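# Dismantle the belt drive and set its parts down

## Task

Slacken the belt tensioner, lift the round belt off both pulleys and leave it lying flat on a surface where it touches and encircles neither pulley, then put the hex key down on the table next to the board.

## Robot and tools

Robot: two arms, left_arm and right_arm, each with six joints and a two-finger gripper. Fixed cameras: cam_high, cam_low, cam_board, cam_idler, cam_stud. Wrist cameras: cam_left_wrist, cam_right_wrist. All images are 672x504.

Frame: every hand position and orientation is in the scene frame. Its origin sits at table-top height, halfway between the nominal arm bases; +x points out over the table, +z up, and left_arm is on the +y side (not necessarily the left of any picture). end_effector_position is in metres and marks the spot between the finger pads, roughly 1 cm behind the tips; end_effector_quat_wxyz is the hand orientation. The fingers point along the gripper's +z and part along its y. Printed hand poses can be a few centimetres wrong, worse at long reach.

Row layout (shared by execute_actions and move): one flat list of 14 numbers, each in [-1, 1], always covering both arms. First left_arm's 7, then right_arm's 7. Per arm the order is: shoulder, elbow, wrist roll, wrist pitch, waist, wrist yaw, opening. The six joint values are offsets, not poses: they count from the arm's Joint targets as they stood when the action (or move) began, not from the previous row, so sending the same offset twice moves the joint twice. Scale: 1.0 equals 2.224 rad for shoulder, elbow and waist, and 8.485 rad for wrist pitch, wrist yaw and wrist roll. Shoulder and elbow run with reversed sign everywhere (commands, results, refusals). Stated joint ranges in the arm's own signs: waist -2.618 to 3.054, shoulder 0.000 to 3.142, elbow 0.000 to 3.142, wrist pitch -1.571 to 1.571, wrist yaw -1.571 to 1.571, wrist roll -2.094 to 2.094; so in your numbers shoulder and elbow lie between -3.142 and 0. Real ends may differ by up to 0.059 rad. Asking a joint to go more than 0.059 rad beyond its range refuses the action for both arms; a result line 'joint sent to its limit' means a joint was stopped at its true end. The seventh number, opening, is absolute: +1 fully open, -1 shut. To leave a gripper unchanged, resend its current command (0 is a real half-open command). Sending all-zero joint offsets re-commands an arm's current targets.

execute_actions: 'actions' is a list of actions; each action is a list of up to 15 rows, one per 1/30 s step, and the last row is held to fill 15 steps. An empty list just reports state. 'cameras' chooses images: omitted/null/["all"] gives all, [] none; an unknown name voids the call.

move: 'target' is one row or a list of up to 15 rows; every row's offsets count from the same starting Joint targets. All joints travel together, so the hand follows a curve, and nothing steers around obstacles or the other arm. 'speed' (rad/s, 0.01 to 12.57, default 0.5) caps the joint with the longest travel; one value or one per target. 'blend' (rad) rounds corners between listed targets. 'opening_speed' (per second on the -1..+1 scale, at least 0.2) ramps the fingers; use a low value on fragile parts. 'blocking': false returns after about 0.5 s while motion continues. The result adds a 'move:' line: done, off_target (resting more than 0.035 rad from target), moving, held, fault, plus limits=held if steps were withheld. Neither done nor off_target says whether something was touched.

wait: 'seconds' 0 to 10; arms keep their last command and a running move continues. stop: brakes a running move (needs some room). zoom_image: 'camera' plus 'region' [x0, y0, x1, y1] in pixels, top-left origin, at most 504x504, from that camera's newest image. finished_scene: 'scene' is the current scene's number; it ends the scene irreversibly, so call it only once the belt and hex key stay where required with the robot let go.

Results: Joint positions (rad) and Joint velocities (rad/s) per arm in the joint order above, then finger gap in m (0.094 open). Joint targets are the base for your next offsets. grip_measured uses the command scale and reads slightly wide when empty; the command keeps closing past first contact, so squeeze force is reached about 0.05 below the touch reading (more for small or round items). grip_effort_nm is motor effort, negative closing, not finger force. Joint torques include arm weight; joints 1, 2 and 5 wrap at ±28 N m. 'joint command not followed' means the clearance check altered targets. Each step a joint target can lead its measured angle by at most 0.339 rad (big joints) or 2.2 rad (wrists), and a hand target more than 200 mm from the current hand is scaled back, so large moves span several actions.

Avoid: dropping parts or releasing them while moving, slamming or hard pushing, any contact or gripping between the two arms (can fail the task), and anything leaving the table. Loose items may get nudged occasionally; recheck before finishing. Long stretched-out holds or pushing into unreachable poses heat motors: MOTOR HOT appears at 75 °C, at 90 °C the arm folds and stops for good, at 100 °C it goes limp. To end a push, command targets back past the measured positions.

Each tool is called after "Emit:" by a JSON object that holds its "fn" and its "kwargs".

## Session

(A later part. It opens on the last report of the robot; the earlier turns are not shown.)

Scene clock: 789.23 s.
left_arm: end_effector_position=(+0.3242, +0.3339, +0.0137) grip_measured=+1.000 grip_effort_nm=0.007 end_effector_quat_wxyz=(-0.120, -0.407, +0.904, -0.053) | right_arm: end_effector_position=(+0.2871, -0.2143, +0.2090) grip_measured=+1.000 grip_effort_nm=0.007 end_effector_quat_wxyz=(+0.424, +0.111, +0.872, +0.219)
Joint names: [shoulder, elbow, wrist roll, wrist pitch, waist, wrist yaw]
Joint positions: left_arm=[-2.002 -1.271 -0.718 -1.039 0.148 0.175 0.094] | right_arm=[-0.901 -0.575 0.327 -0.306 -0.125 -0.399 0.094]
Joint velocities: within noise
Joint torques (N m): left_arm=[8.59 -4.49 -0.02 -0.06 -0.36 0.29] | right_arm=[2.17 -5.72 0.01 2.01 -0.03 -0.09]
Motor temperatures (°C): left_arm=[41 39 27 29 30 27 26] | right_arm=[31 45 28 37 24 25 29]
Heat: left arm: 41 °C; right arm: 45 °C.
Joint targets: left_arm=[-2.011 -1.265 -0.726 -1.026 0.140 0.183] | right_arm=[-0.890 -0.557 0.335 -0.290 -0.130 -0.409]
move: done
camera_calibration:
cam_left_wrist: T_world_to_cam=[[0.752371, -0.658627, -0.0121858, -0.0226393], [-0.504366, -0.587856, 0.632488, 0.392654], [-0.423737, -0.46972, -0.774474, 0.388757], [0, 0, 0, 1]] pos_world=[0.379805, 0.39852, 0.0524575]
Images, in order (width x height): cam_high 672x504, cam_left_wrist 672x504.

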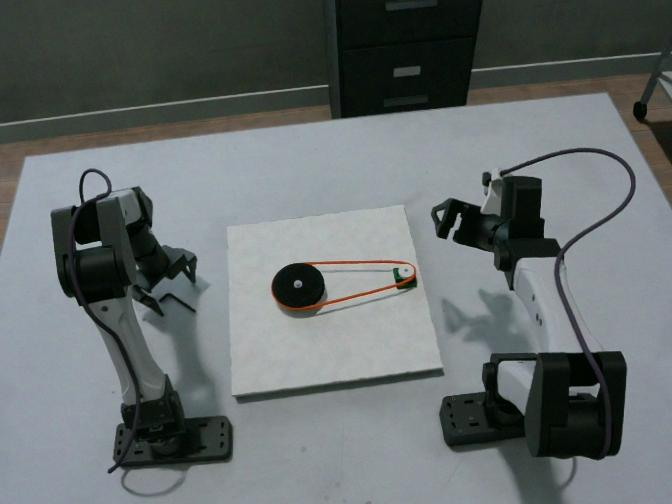

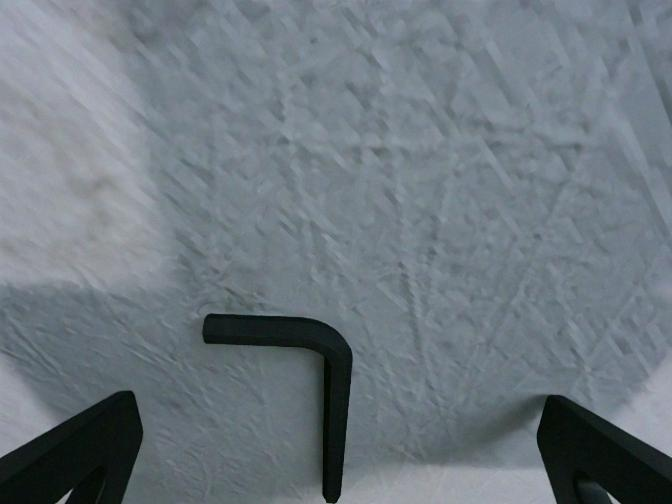

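Emit:
{"fn": "move", "kwargs": {"target": [-0.001,0.0035,0,0.0011,-0.0003,0,1,0,0,0,0,0,0,1], "speed": 0.2, "cameras": ["cam_left_wrist","cam_high"]}}

Emit:
{"fn": "zoom_image", "kwargs": {"camera": "cam_left_wrist", "region": [430, 300, 672, 504]}}

Scene clock: 805.37 s.
left_arm: end_effector_position=(+0.3243, +0.3334, +0.0126) grip_measured=+1.000 grip_effort_nm=0.007 end_effector_quat_wxyz=(-0.119, -0.407, +0.904, -0.055) | right_arm: end_effector_position=(+0.2871, -0.2143, +0.2090) grip_measured=+1.000 grip_effort_nm=0.012 end_effector_quat_wxyz=(+0.424, +0.111, +0.872, +0.219)
Joint names: [shoulder, elbow, wrist roll, wrist pitch, waist, wrist yaw]
Joint positions: left_arm=[-2.002 -1.267 -0.718 -1.031 0.148 0.178 0.094] | right_arm=[-0.901 -0.575 0.327 -0.306 -0.125 -0.399 0.094]
Joint velocities: within noise
Joint torques (N m): left_arm=[8.35 -4.15 -0.02 -0.02 -0.42 0.25] | right_arm=[2.15 -5.75 0 2.02 -0.02 -0.11]
Motor temperatures (°C): left_arm=[41 39 27 29 30 27 26] | right_arm=[31 44 28 37 24 25 29]
Heat: left arm: 41 °C; right arm: 44 °C.
Joint targets: left_arm=[-2.014 -1.257 -0.726 -1.017 0.140 0.182] | right_arm=[-0.890 -0.557 0.335 -0.290 -0.130 -0.409]
move: done
camera_calibration:
cam_left_wrist: T_world_to_cam=[[0.752768, -0.658231, -0.00849785, -0.0233578], [-0.505861, -0.586678, 0.632387, 0.393215], [-0.421242, -0.471741, -0.774606, 0.387706], [0, 0, 0, 1]] pos_world=[0.379814, 0.398213, 0.0514566]
Images, in order (width x height): cam_high 672x504, cam_left_wrist 672x504.

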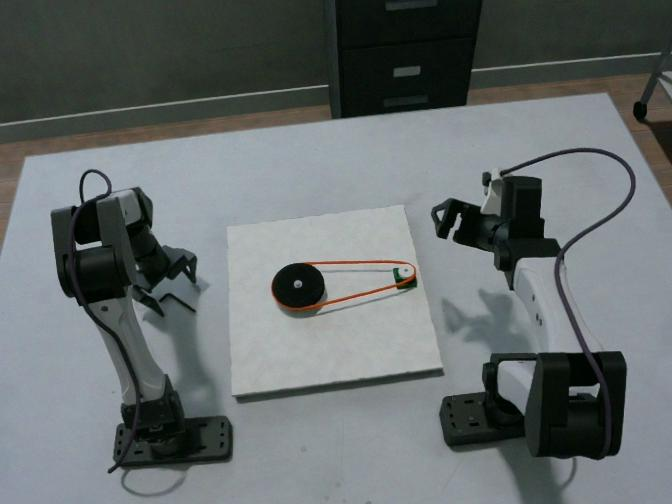

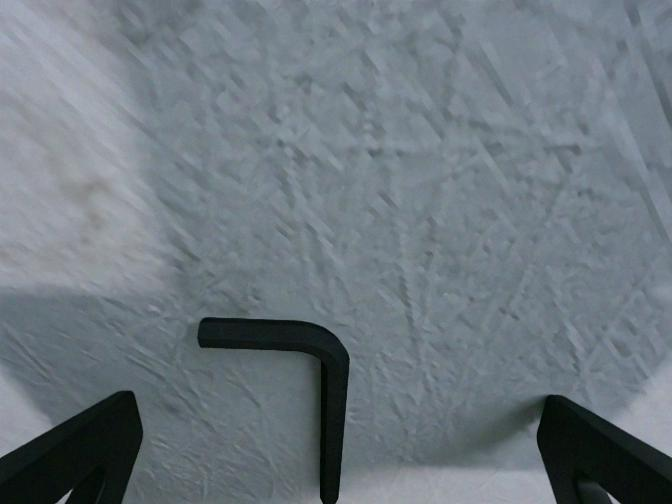

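Scaled by 2.083.

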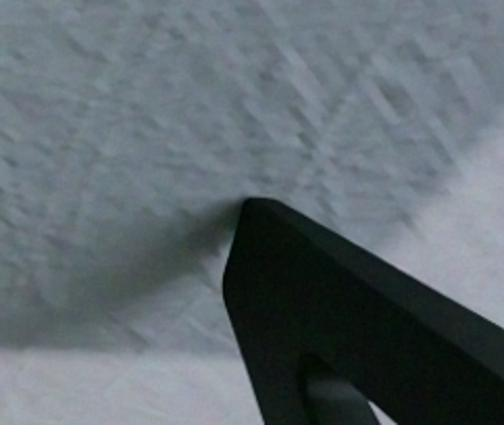

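Emit:
{"fn": "move", "kwargs": {"target": [0,0,0,0,0,0,-1,0,0,0,0,0,0,1], "opening_speed": 0.7, "cameras": ["cam_left_wrist","cam_high"]}}

Emit:
{"fn": "zoom_image", "kwargs": {"camera": "cam_left_wrist", "region": [180, 280, 480, 504]}}

Scene clock: 819.13 s.
left_arm: end_effector_position=(+0.3251, +0.3331, +0.0125) grip_measured=-0.922 grip_effort_nm=-0.989 end_effector_quat_wxyz=(-0.118, -0.407, +0.904, -0.057) | right_arm: end_effector_position=(+0.2871, -0.2143, +0.2090) grip_measured=+1.000 grip_effort_nm=0.017 end_effector_quat_wxyz=(+0.424, +0.111, +0.872, +0.219)
Joint names: [shoulder, elbow, wrist roll, wrist pitch, waist, wrist yaw]
Joint positions: left_arm=[-2.002 -1.267 -0.718 -1.028 0.148 0.18 0.004] | right_arm=[-0.901 -0.575 0.327 -0.306 -0.125 -0.399 0.094]
Joint velocities: within noise
Joint torques (N m): left_arm=[8.36 -4.15 -0.01 -0.05 -0.43 0.24] | right_arm=[2.15 -5.74 0.01 2.01 -0.02 -0.11]
Motor temperatures (°C): left_arm=[41 38 27 29 30 27 26] | right_arm=[31 44 28 38 24 25 29]
Heat: left arm: 41 °C; right arm: 44 °C.
Joint targets: left_arm=[-2.014 -1.257 -0.726 -1.017 0.140 0.183] | right_arm=[-0.890 -0.557 0.335 -0.290 -0.130 -0.409]
move: done
camera_calibration:
cam_left_wrist: T_world_to_cam=[[0.753567, -0.657352, -0.00500925, -0.0247865], [-0.507158, -0.586203, 0.631789, 0.393802], [-0.418244, -0.473554, -0.775125, 0.387394], [0, 0, 0, 1]] pos_world=[0.380423, 0.398007, 0.0513547]
Images, in order (width x height): cam_high 672x504, cam_left_wrist 672x504.

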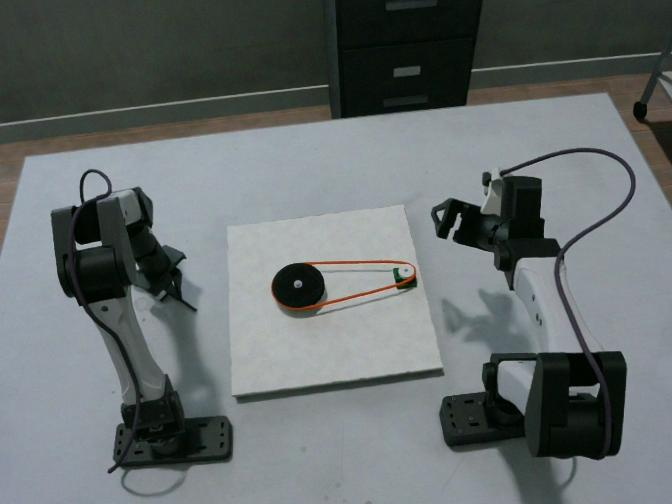

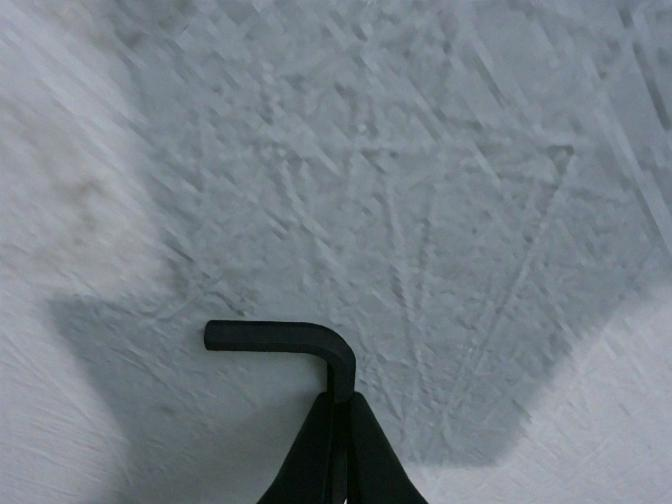

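Scaled by 1.680.

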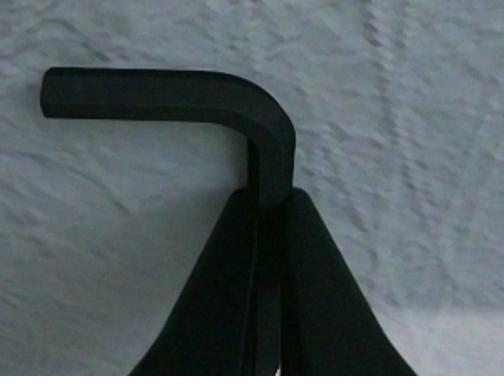

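Emit:
{"fn": "zoom_image", "kwargs": {"camera": "cam_left_wrist", "region": [195, 305, 295, 375]}}

Emit:
{"fn": "zoom_image", "kwargs": {"camera": "cam_left_wrist", "region": [290, 310, 390, 410]}}

Scaled by 5.040.

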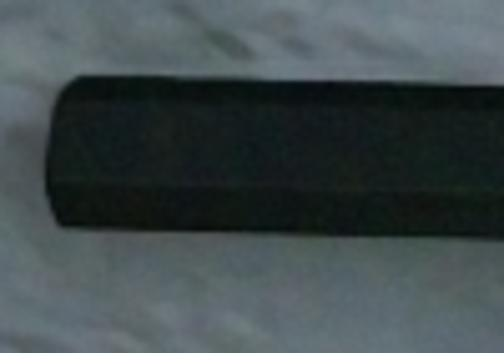

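Scaled by 5.040.

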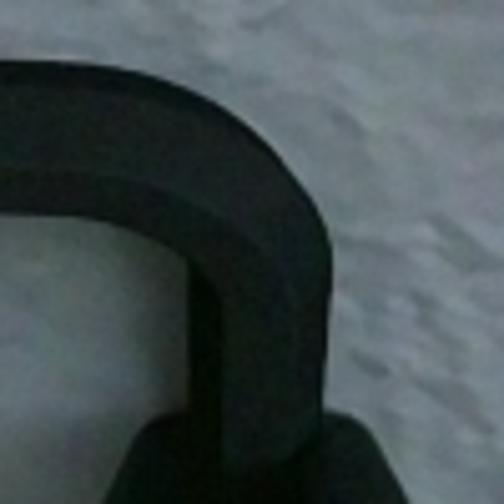

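Emit:
{"fn": "move", "kwargs": {"target": [0.03,-0.06,0,0.0,0,0,-1,0,0,0,0,0,0,1], "speed": 0.4, "cameras": ["cam_board","cam_left_wrist","cam_high"]}}

Emit:
{"fn": "zoom_image", "kwargs": {"camera": "cam_board", "region": [112, 212, 162, 262]}}

Emit:
{"fn": "zoom_image", "kwargs": {"camera": "cam_left_wrist", "region": [180, 280, 480, 504]}}

Scene clock: 860.70 s.
left_arm: end_effector_position=(+0.3634, +0.3374, +0.0380) grip_measured=-0.924 grip_effort_nm=-1.023 end_effector_quat_wxyz=(-0.058, -0.403, +0.910, -0.076) | right_arm: end_effector_position=(+0.2872, -0.2143, +0.2091) grip_measured=+1.000 grip_effort_nm=0.017 end_effector_quat_wxyz=(+0.424, +0.111, +0.872, +0.219)
Joint names: [shoulder, elbow, wrist roll, wrist pitch, waist, wrist yaw]
Joint positions: left_arm=[-1.983 -1.368 -0.718 -1.022 0.148 0.18 0.004] | right_arm=[-0.901 -0.575 0.327 -0.306 -0.125 -0.399 0.094]
Joint velocities: within noise
Joint torques (N m): left_arm=[13.64 -7.94 -0.01 0.12 -0.43 0.24] | right_arm=[2.17 -5.74 0.01 2.01 -0.02 -0.1]
Motor temperatures (°C): left_arm=[41 37 27 28 30 27 27] | right_arm=[30 44 28 38 24 25 29]
Heat: left arm: 41 °C; right arm: 44 °C.
Joint targets: left_arm=[-1.947 -1.390 -0.726 -1.017 0.140 0.183] | right_arm=[-0.890 -0.557 0.335 -0.290 -0.130 -0.409]
move: off_target (left_arm); left_arm: the shoulder is farthest, 0.036 rad from its target
camera_calibration:
cam_left_wrist: T_world_to_cam=[[0.74882, -0.657915, 0.0801051, -0.05205], [-0.581605, -0.594341, 0.555423, 0.432306], [-0.317811, -0.462502, -0.827701, 0.386925], [0, 0, 0, 1]] pos_world=[0.413376, 0.401646, 0.0843146]
Images, in order (width x height): cam_high 672x504, cam_board 672x504, cam_left_wrist 672x504.

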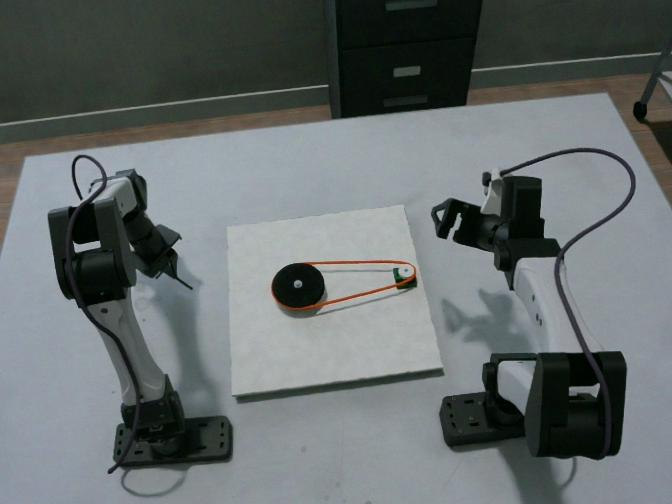

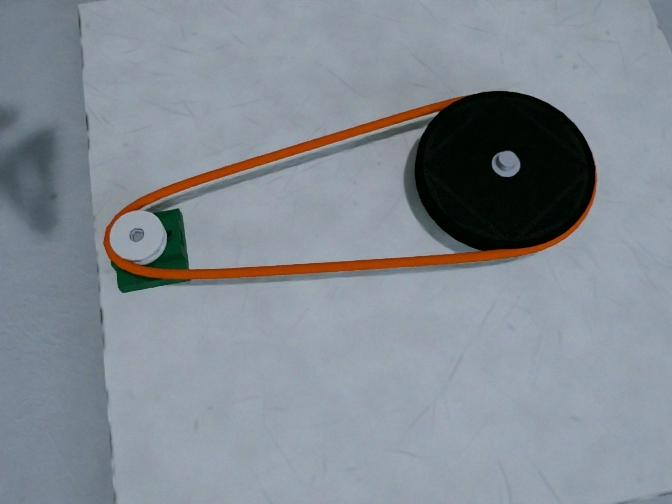

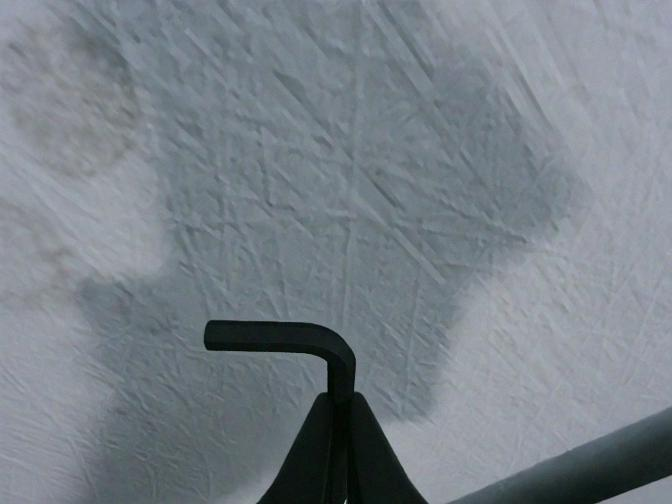

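Scaled by 10.080.

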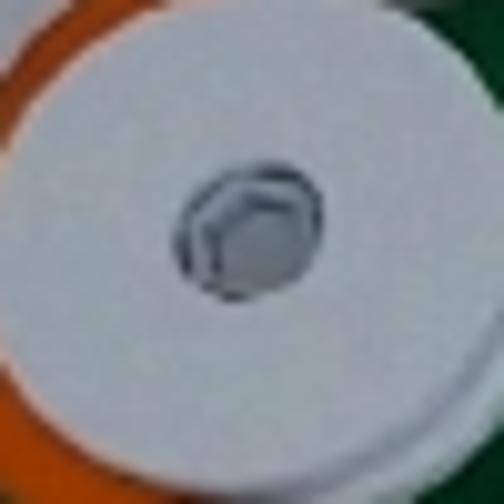

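Scaled by 1.680.

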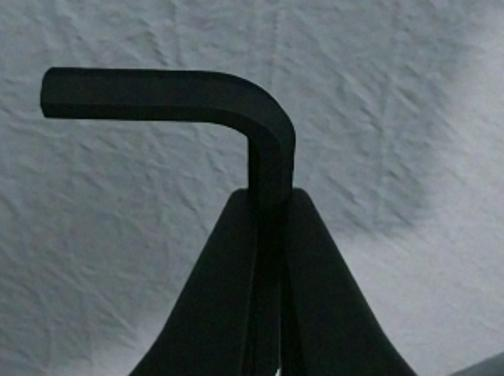

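Emit:
{"fn": "move", "kwargs": {"target": [[0.201,0.0854,0.0856,0.0845,0,-0.0098,-1,0,0,0,0,-0.2563,0,1],[0.0204,0.2064,0.0951,0.202,-0.4665,0.0131,-1,0,0,0,0,-0.2563,0,1]], "blend": 0.1, "speed": 0.7, "cameras": ["cam_high","cam_idler","cam_stud","cam_board","cam_left_wrist"]}}

Scene clock: 936.73 s.
left_arm: end_effector_position=(+0.2851, -0.1210, +0.1446) grip_measured=-0.924 grip_effort_nm=-1.023 end_effector_quat_wxyz=(+0.483, +0.461, +0.655, -0.354) | right_arm: end_effector_position=(+0.2550, -0.3804, +0.2094) grip_measured=+1.000 grip_effort_nm=0.017 end_effector_quat_wxyz=(+0.469, +0.350, +0.805, +0.093)
Joint names: [shoulder, elbow, wrist roll, wrist pitch, waist, wrist yaw]
Joint positions: left_arm=[-1.896 -0.936 0.069 0.661 -0.904 0.291 0.004] | right_arm=[-0.901 -0.575 0.327 -0.305 -0.695 -0.403 0.094]
Joint velocities: within noise
Joint torques (N m): left_arm=[9.26 -5.85 0.15 2.37 0.79 0.24] | right_arm=[2.18 -5.75 0.01 2.01 -0.06 -0.05]
Motor temperatures (°C): left_arm=[50 38 27 29 30 27 28] | right_arm=[30 43 28 40 24 25 29]
Heat: left arm: 50 °C; right arm: 43 °C.
Joint targets: left_arm=[-1.901 -0.932 0.081 0.697 -0.898 0.294] | right_arm=[-0.890 -0.557 0.335 -0.290 -0.700 -0.409]
move: off_target (left_arm); left_arm: the wrist pitch is farthest, 0.036 rad from its target
camera_calibration:
cam_left_wrist: T_world_to_cam=[[-0.941703, -0.335543, 0.0246385, 0.225459], [-0.235862, 0.606176, -0.759553, 0.291963], [0.239927, -0.721084, -0.649979, 0.0223518], [0, 0, 0, 1]] pos_world=[0.275815, -0.085212, 0.230734]
Images, in order (width x height): cam_high 672x504, cam_board 672x504, cam_idler 672x504, cam_stud 672x504, cam_left_wrist 672x504.

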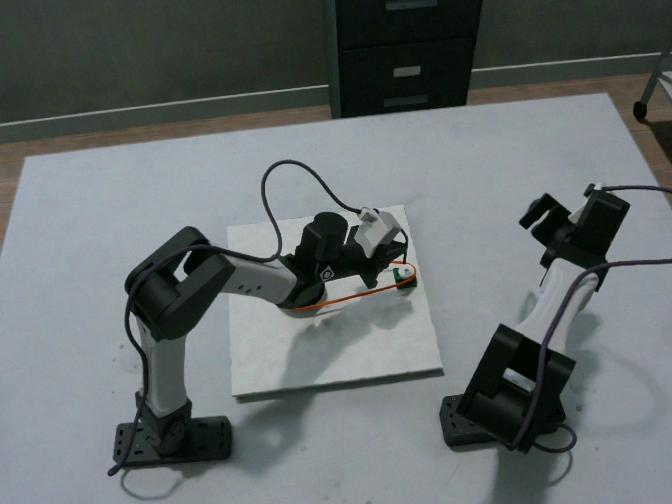

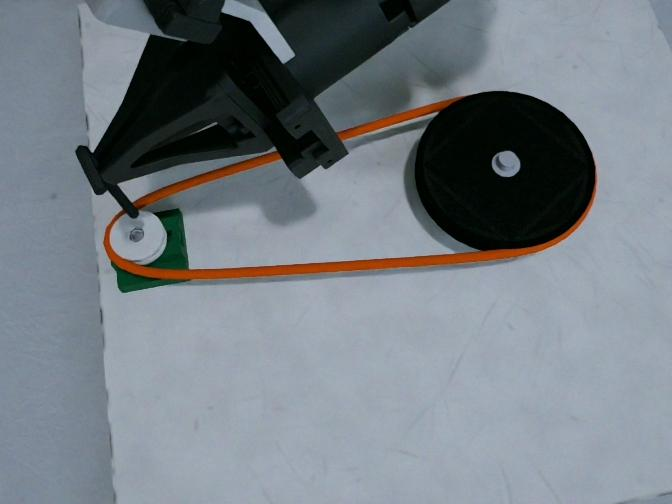

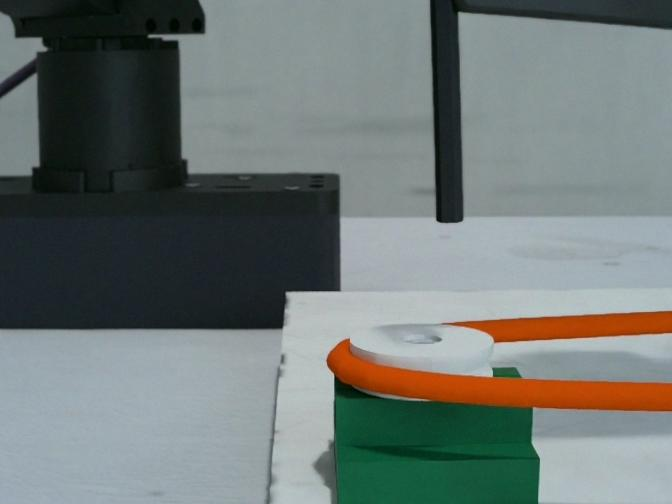

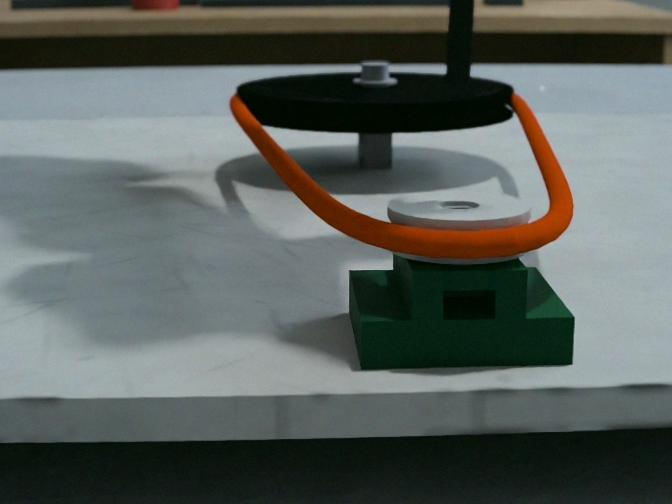

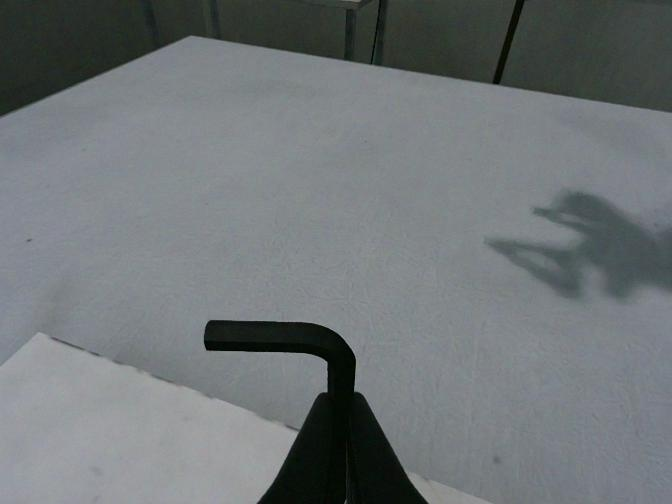

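Emit:
{"fn": "zoom_image", "kwargs": {"camera": "cam_stud", "region": [400, 0, 520, 240]}}

Emit:
{"fn": "zoom_image", "kwargs": {"camera": "cam_idler", "region": [340, 160, 520, 400]}}

Emit:
{"fn": "zoom_image", "kwargs": {"camera": "cam_board", "region": [70, 130, 200, 260]}}

Scaled by 2.100.

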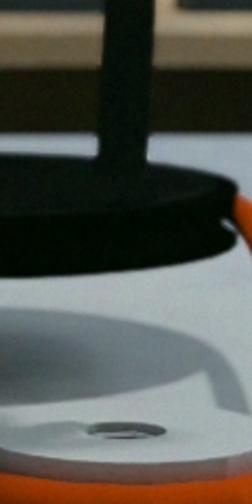

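Scaled by 2.100.

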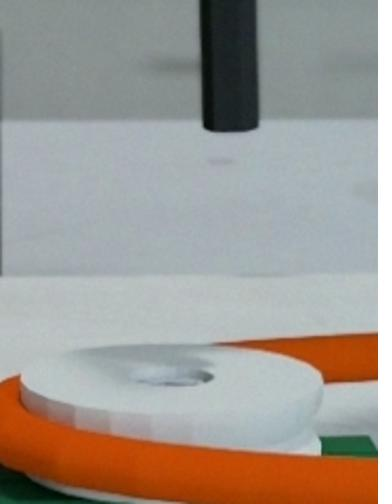

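Scaled by 3.877.

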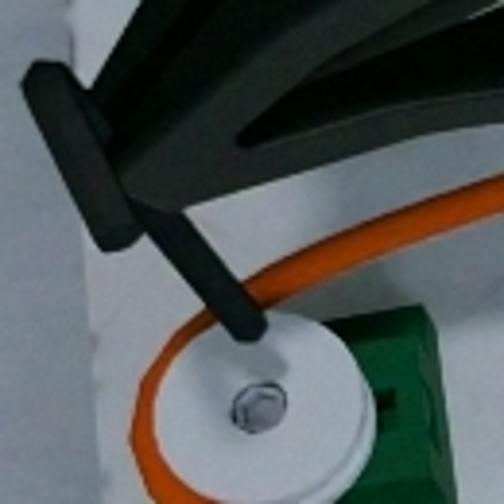

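Emit:
{"fn": "zoom_image", "kwargs": {"camera": "cam_board", "region": [125, 224, 149, 248]}}

Emit:
{"fn": "zoom_image", "kwargs": {"camera": "cam_idler", "region": [395, 315, 450, 360]}}

Emit:
{"fn": "zoom_image", "kwargs": {"camera": "cam_stud", "region": [430, 185, 490, 225]}}

Scaled by 21.000.

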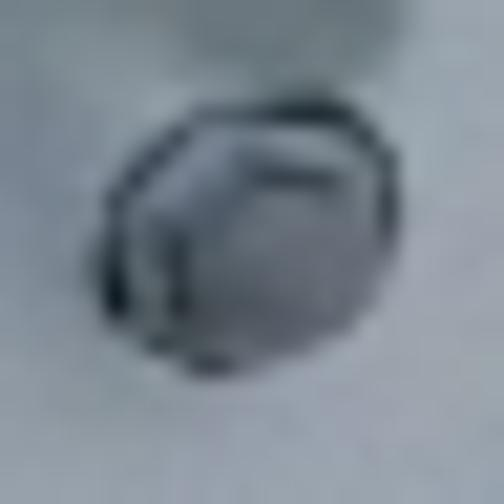

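Scaled by 9.164.

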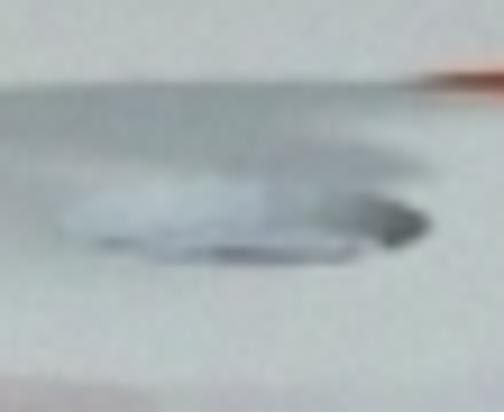

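Scaled by 8.400.

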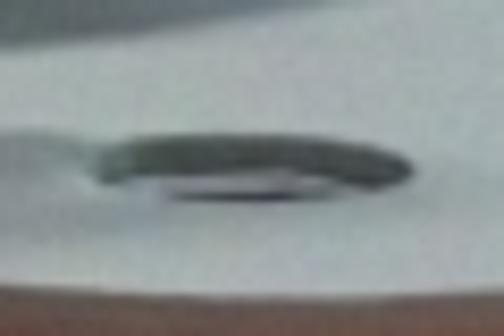

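Emit:
{"fn": "move", "kwargs": {"target": [-0.0661,-0.0629,0.0209,-0.0061,0.0563,0.0535,-1,0,0,0,0,0,0,1], "speed": 0.4, "cameras": ["cam_high","cam_idler","cam_stud","cam_board"]}}

Emit:
{"fn": "zoom_image", "kwargs": {"camera": "cam_stud", "region": [380, 60, 540, 280]}}

Emit:
{"fn": "zoom_image", "kwargs": {"camera": "cam_idler", "region": [340, 200, 520, 400]}}

Emit:
{"fn": "zoom_image", "kwargs": {"camera": "cam_board", "region": [70, 150, 200, 280]}}

Scene clock: 1094.03 s.
left_arm: end_effector_position=(+0.2841, -0.1208, +0.1231) grip_measured=-0.924 grip_effort_nm=-1.023 end_effector_quat_wxyz=(+0.426, +0.565, +0.557, -0.434) | right_arm: end_effector_position=(+0.2550, -0.3804, +0.2094) grip_measured=+1.000 grip_effort_nm=0.012 end_effector_quat_wxyz=(+0.469, +0.350, +0.805, +0.093)
Joint names: [shoulder, elbow, wrist roll, wrist pitch, waist, wrist yaw]
Joint positions: left_arm=[-2.038 -1.042 0.245 0.637 -0.777 0.739 0.004] | right_arm=[-0.901 -0.575 0.327 -0.305 -0.695 -0.403 0.094]
Joint velocities: within noise
Joint torques (N m): left_arm=[9.78 -8.9 0.17 1.91 0.61 0.4] | right_arm=[2.17 -5.74 0.01 2.01 -0.05 -0.06]
Motor temperatures (°C): left_arm=[44 37 27 48 29 27 29] | right_arm=[29 41 28 42 24 24 29]
Heat: left arm: 48 °C; right arm: 42 °C.
Joint targets: left_arm=[-2.048 -1.072 0.258 0.645 -0.773 0.747] | right_arm=[-0.890 -0.557 0.335 -0.290 -0.700 -0.409]
move: done
Images, in order (width x height): cam_high 672x504, cam_board 672x504, cam_idler 672x504, cam_stud 672x504.

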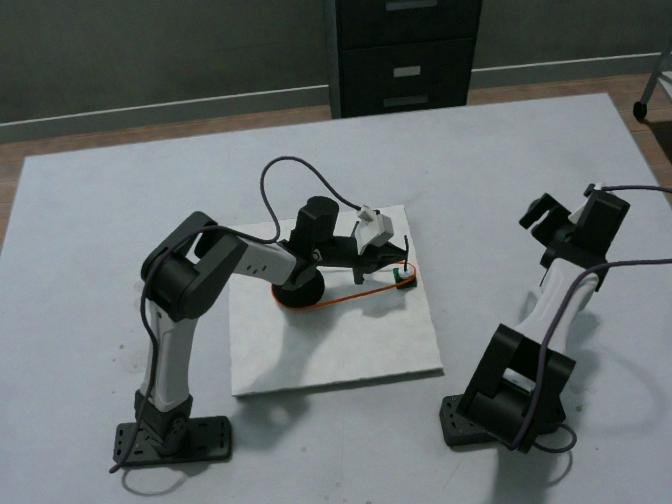

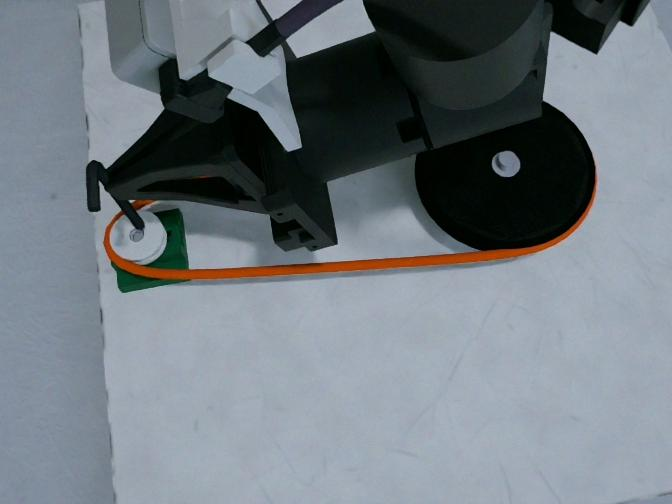

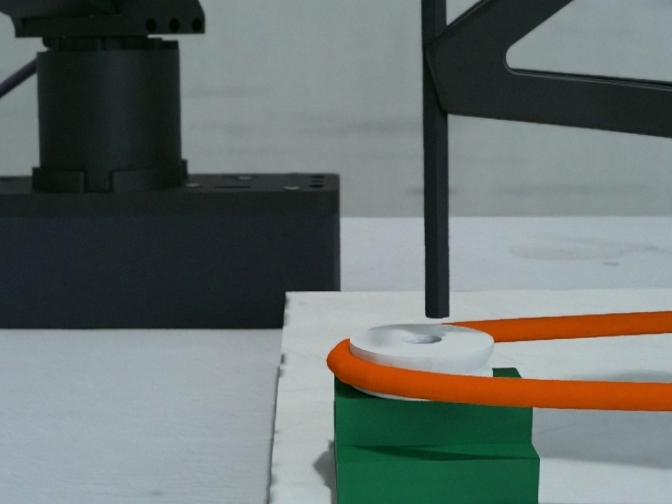

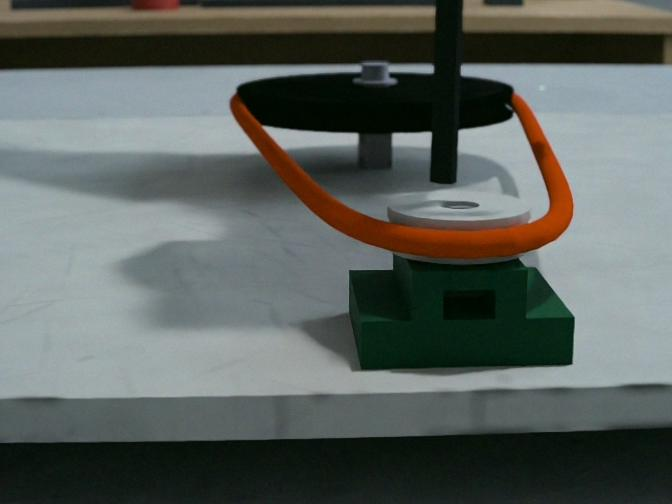

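Scaled by 2.291.

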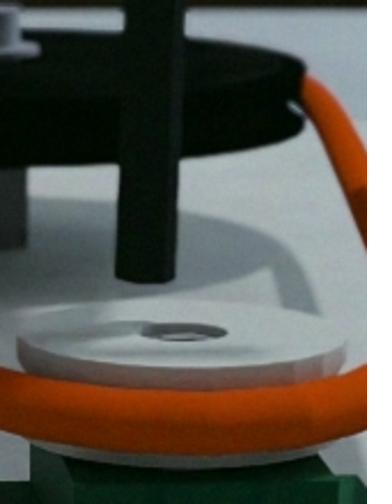

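Scaled by 2.520.

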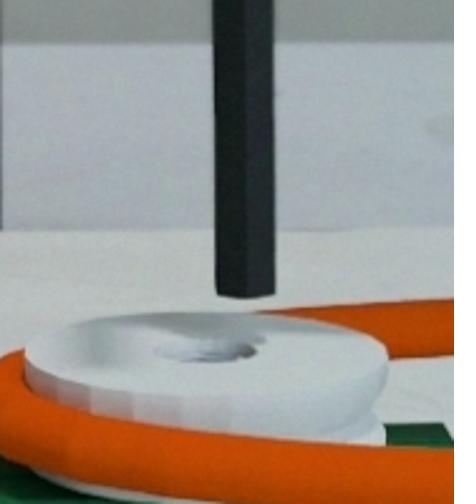

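Scaled by 3.877.

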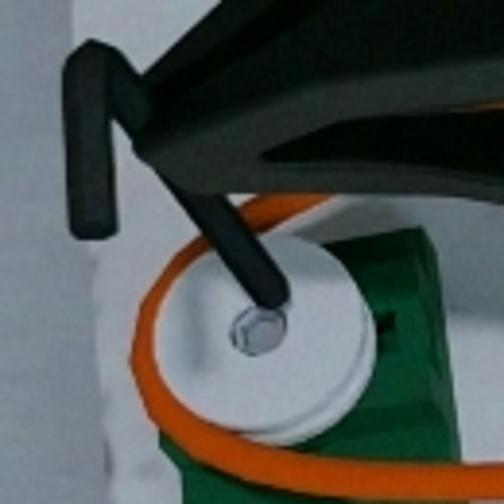

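Emit:
{"fn": "move", "kwargs": {"target": [-0.0022,-0.0144,0.0006,-0.0033,0.0019,0.0008,-1,0,0,0,0,0,0,1], "speed": 0.2, "cameras": ["cam_idler","cam_stud","cam_board"]}}

Emit:
{"fn": "zoom_image", "kwargs": {"camera": "cam_stud", "region": [380, 60, 540, 280]}}

Emit:
{"fn": "zoom_image", "kwargs": {"camera": "cam_idler", "region": [340, 200, 520, 400]}}

Emit:
{"fn": "zoom_image", "kwargs": {"camera": "cam_board", "region": [70, 150, 200, 280]}}

Scene clock: 1131.07 s.
left_arm: end_effector_position=(+0.2868, -0.1251, +0.1303) grip_measured=-0.924 grip_effort_nm=-1.023 end_effector_quat_wxyz=(+0.428, +0.567, +0.552, -0.436) | right_arm: end_effector_position=(+0.2550, -0.3804, +0.2094) grip_measured=+1.000 grip_effort_nm=0.017 end_effector_quat_wxyz=(+0.469, +0.350, +0.805, +0.093)
Joint names: [shoulder, elbow, wrist roll, wrist pitch, waist, wrist yaw]
Joint positions: left_arm=[-2.038 -1.075 0.25 0.61 -0.777 0.747 0.004] | right_arm=[-0.901 -0.575 0.327 -0.305 -0.695 -0.403 0.094]
Joint velocities: within noise
Joint torques (N m): left_arm=[9.42 -8.99 0.18 1.88 0.98 0.39] | right_arm=[2.17 -5.75 0.01 2.01 -0.05 -0.05]
Motor temperatures (°C): left_arm=[44 38 27 44 29 27 29] | right_arm=[29 41 28 42 24 24 29]
Heat: left arm: 44 °C; right arm: 42 °C.
Joint targets: left_arm=[-2.053 -1.103 0.263 0.617 -0.768 0.755] | right_arm=[-0.890 -0.557 0.335 -0.290 -0.700 -0.409]
move: done
Images, in order (width x height): cam_board 672x504, cam_idler 672x504, cam_stud 672x504.

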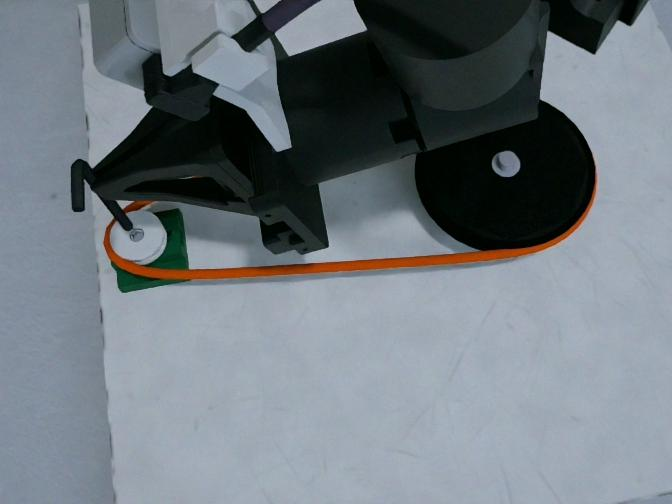

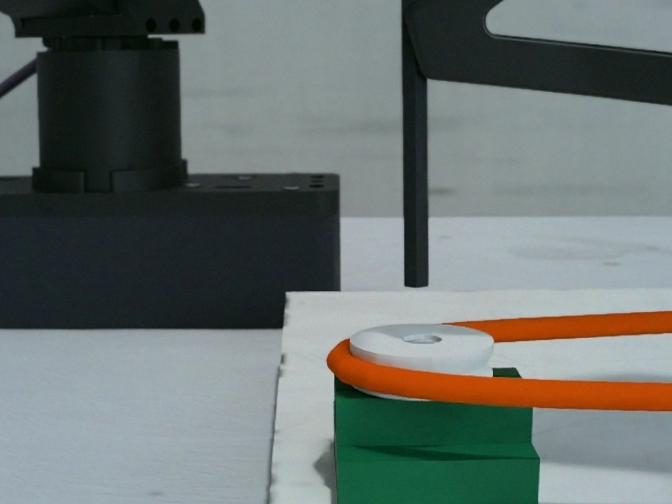

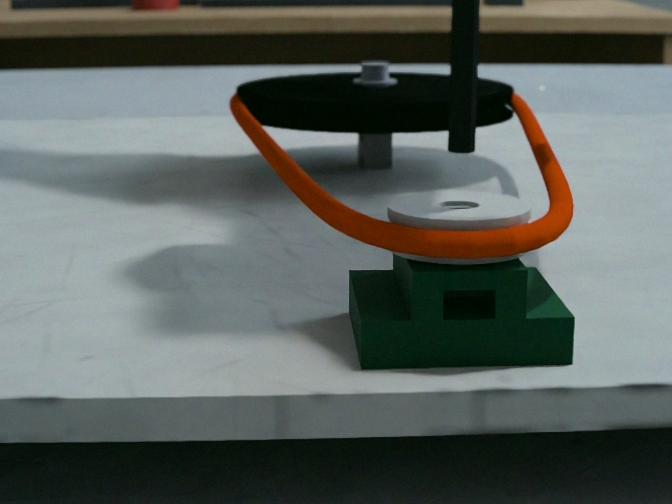

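Scaled by 2.291.

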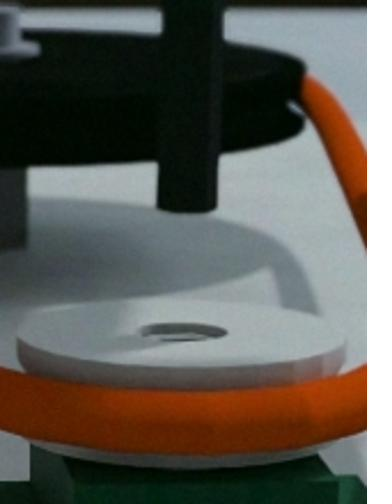

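Scaled by 2.520.

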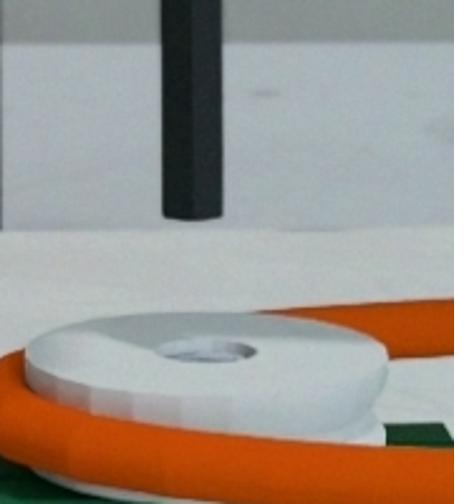

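Scaled by 3.877.

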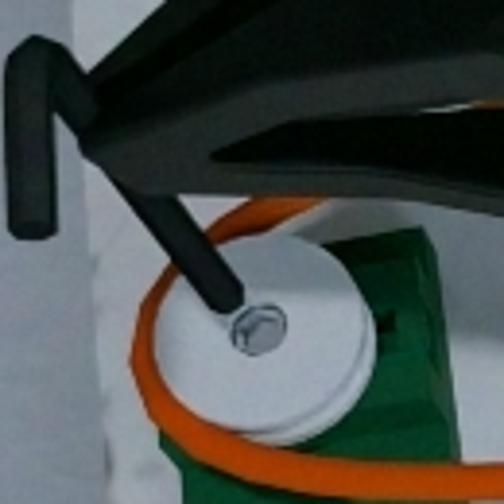

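Emit:
{"fn": "move", "kwargs": {"target": [-0.0075,0.0205,0,0.0068,0.0018,0.0002,-1,0,0,0,0,0,0,1], "speed": 0.1, "cameras": ["cam_idler","cam_stud","cam_board"]}}

Emit:
{"fn": "zoom_image", "kwargs": {"camera": "cam_stud", "region": [380, 60, 540, 280]}}

Emit:
{"fn": "zoom_image", "kwargs": {"camera": "cam_idler", "region": [340, 200, 520, 400]}}

Emit:
{"fn": "zoom_image", "kwargs": {"camera": "cam_board", "region": [90, 180, 170, 260]}}

Scene clock: 1204.17 s.
left_arm: end_effector_position=(+0.2878, -0.1240, +0.1219) grip_measured=-0.924 grip_effort_nm=-1.023 end_effector_quat_wxyz=(+0.428, +0.567, +0.553, -0.435) | right_arm: end_effector_position=(+0.2550, -0.3804, +0.2094) grip_measured=+1.000 grip_effort_nm=0.012 end_effector_quat_wxyz=(+0.469, +0.350, +0.805, +0.093)
Joint names: [shoulder, elbow, wrist roll, wrist pitch, waist, wrist yaw]
Joint positions: left_arm=[-2.06 -1.064 0.251 0.642 -0.773 0.749 0.004] | right_arm=[-0.901 -0.575 0.327 -0.305 -0.695 -0.403 0.094]
Joint velocities: within noise
Joint torques (N m): left_arm=[9.99 -5.34 0.17 2.13 1.02 0.38] | right_arm=[2.15 -5.75 0.01 2.01 -0.06 -0.05]
Motor temperatures (°C): left_arm=[44 41 27 42 29 27 29] | right_arm=[29 40 28 43 24 24 29]
Heat: left arm: 44 °C; right arm: 43 °C.
Joint targets: left_arm=[-2.070 -1.058 0.263 0.675 -0.764 0.756] | right_arm=[-0.890 -0.557 0.335 -0.290 -0.700 -0.409]
move: done
Images, in order (width x height): cam_board 672x504, cam_idler 672x504, cam_stud 672x504.

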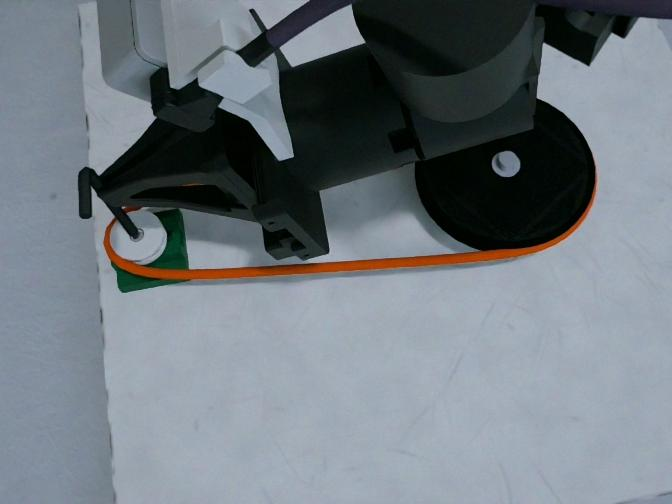

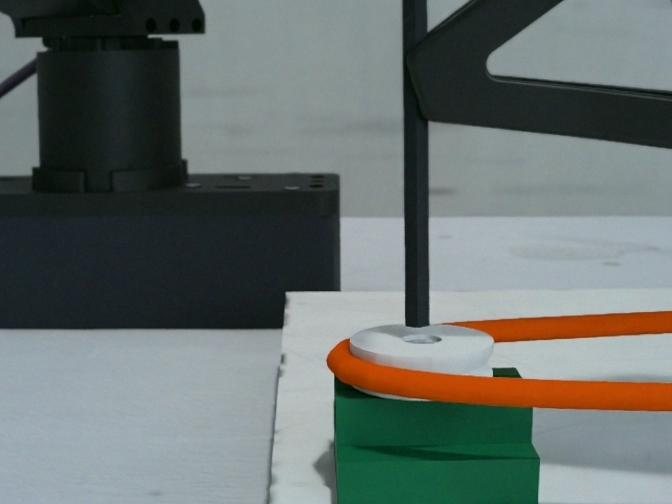

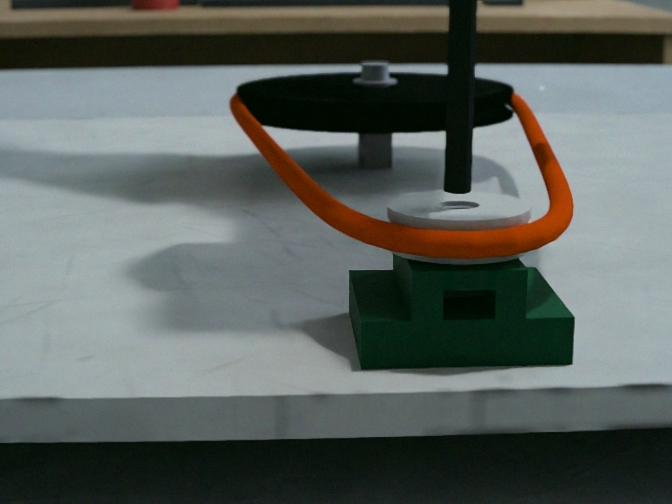

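Scaled by 2.291.

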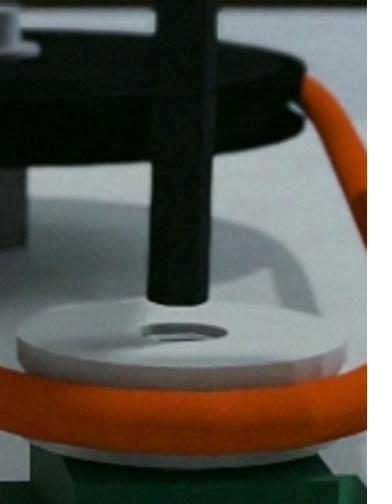

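Scaled by 2.520.

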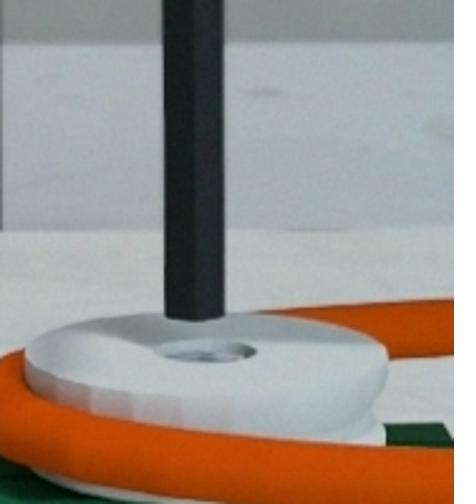

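Scaled by 6.300.

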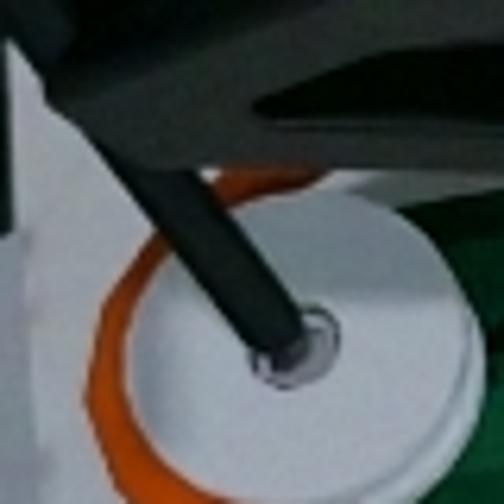

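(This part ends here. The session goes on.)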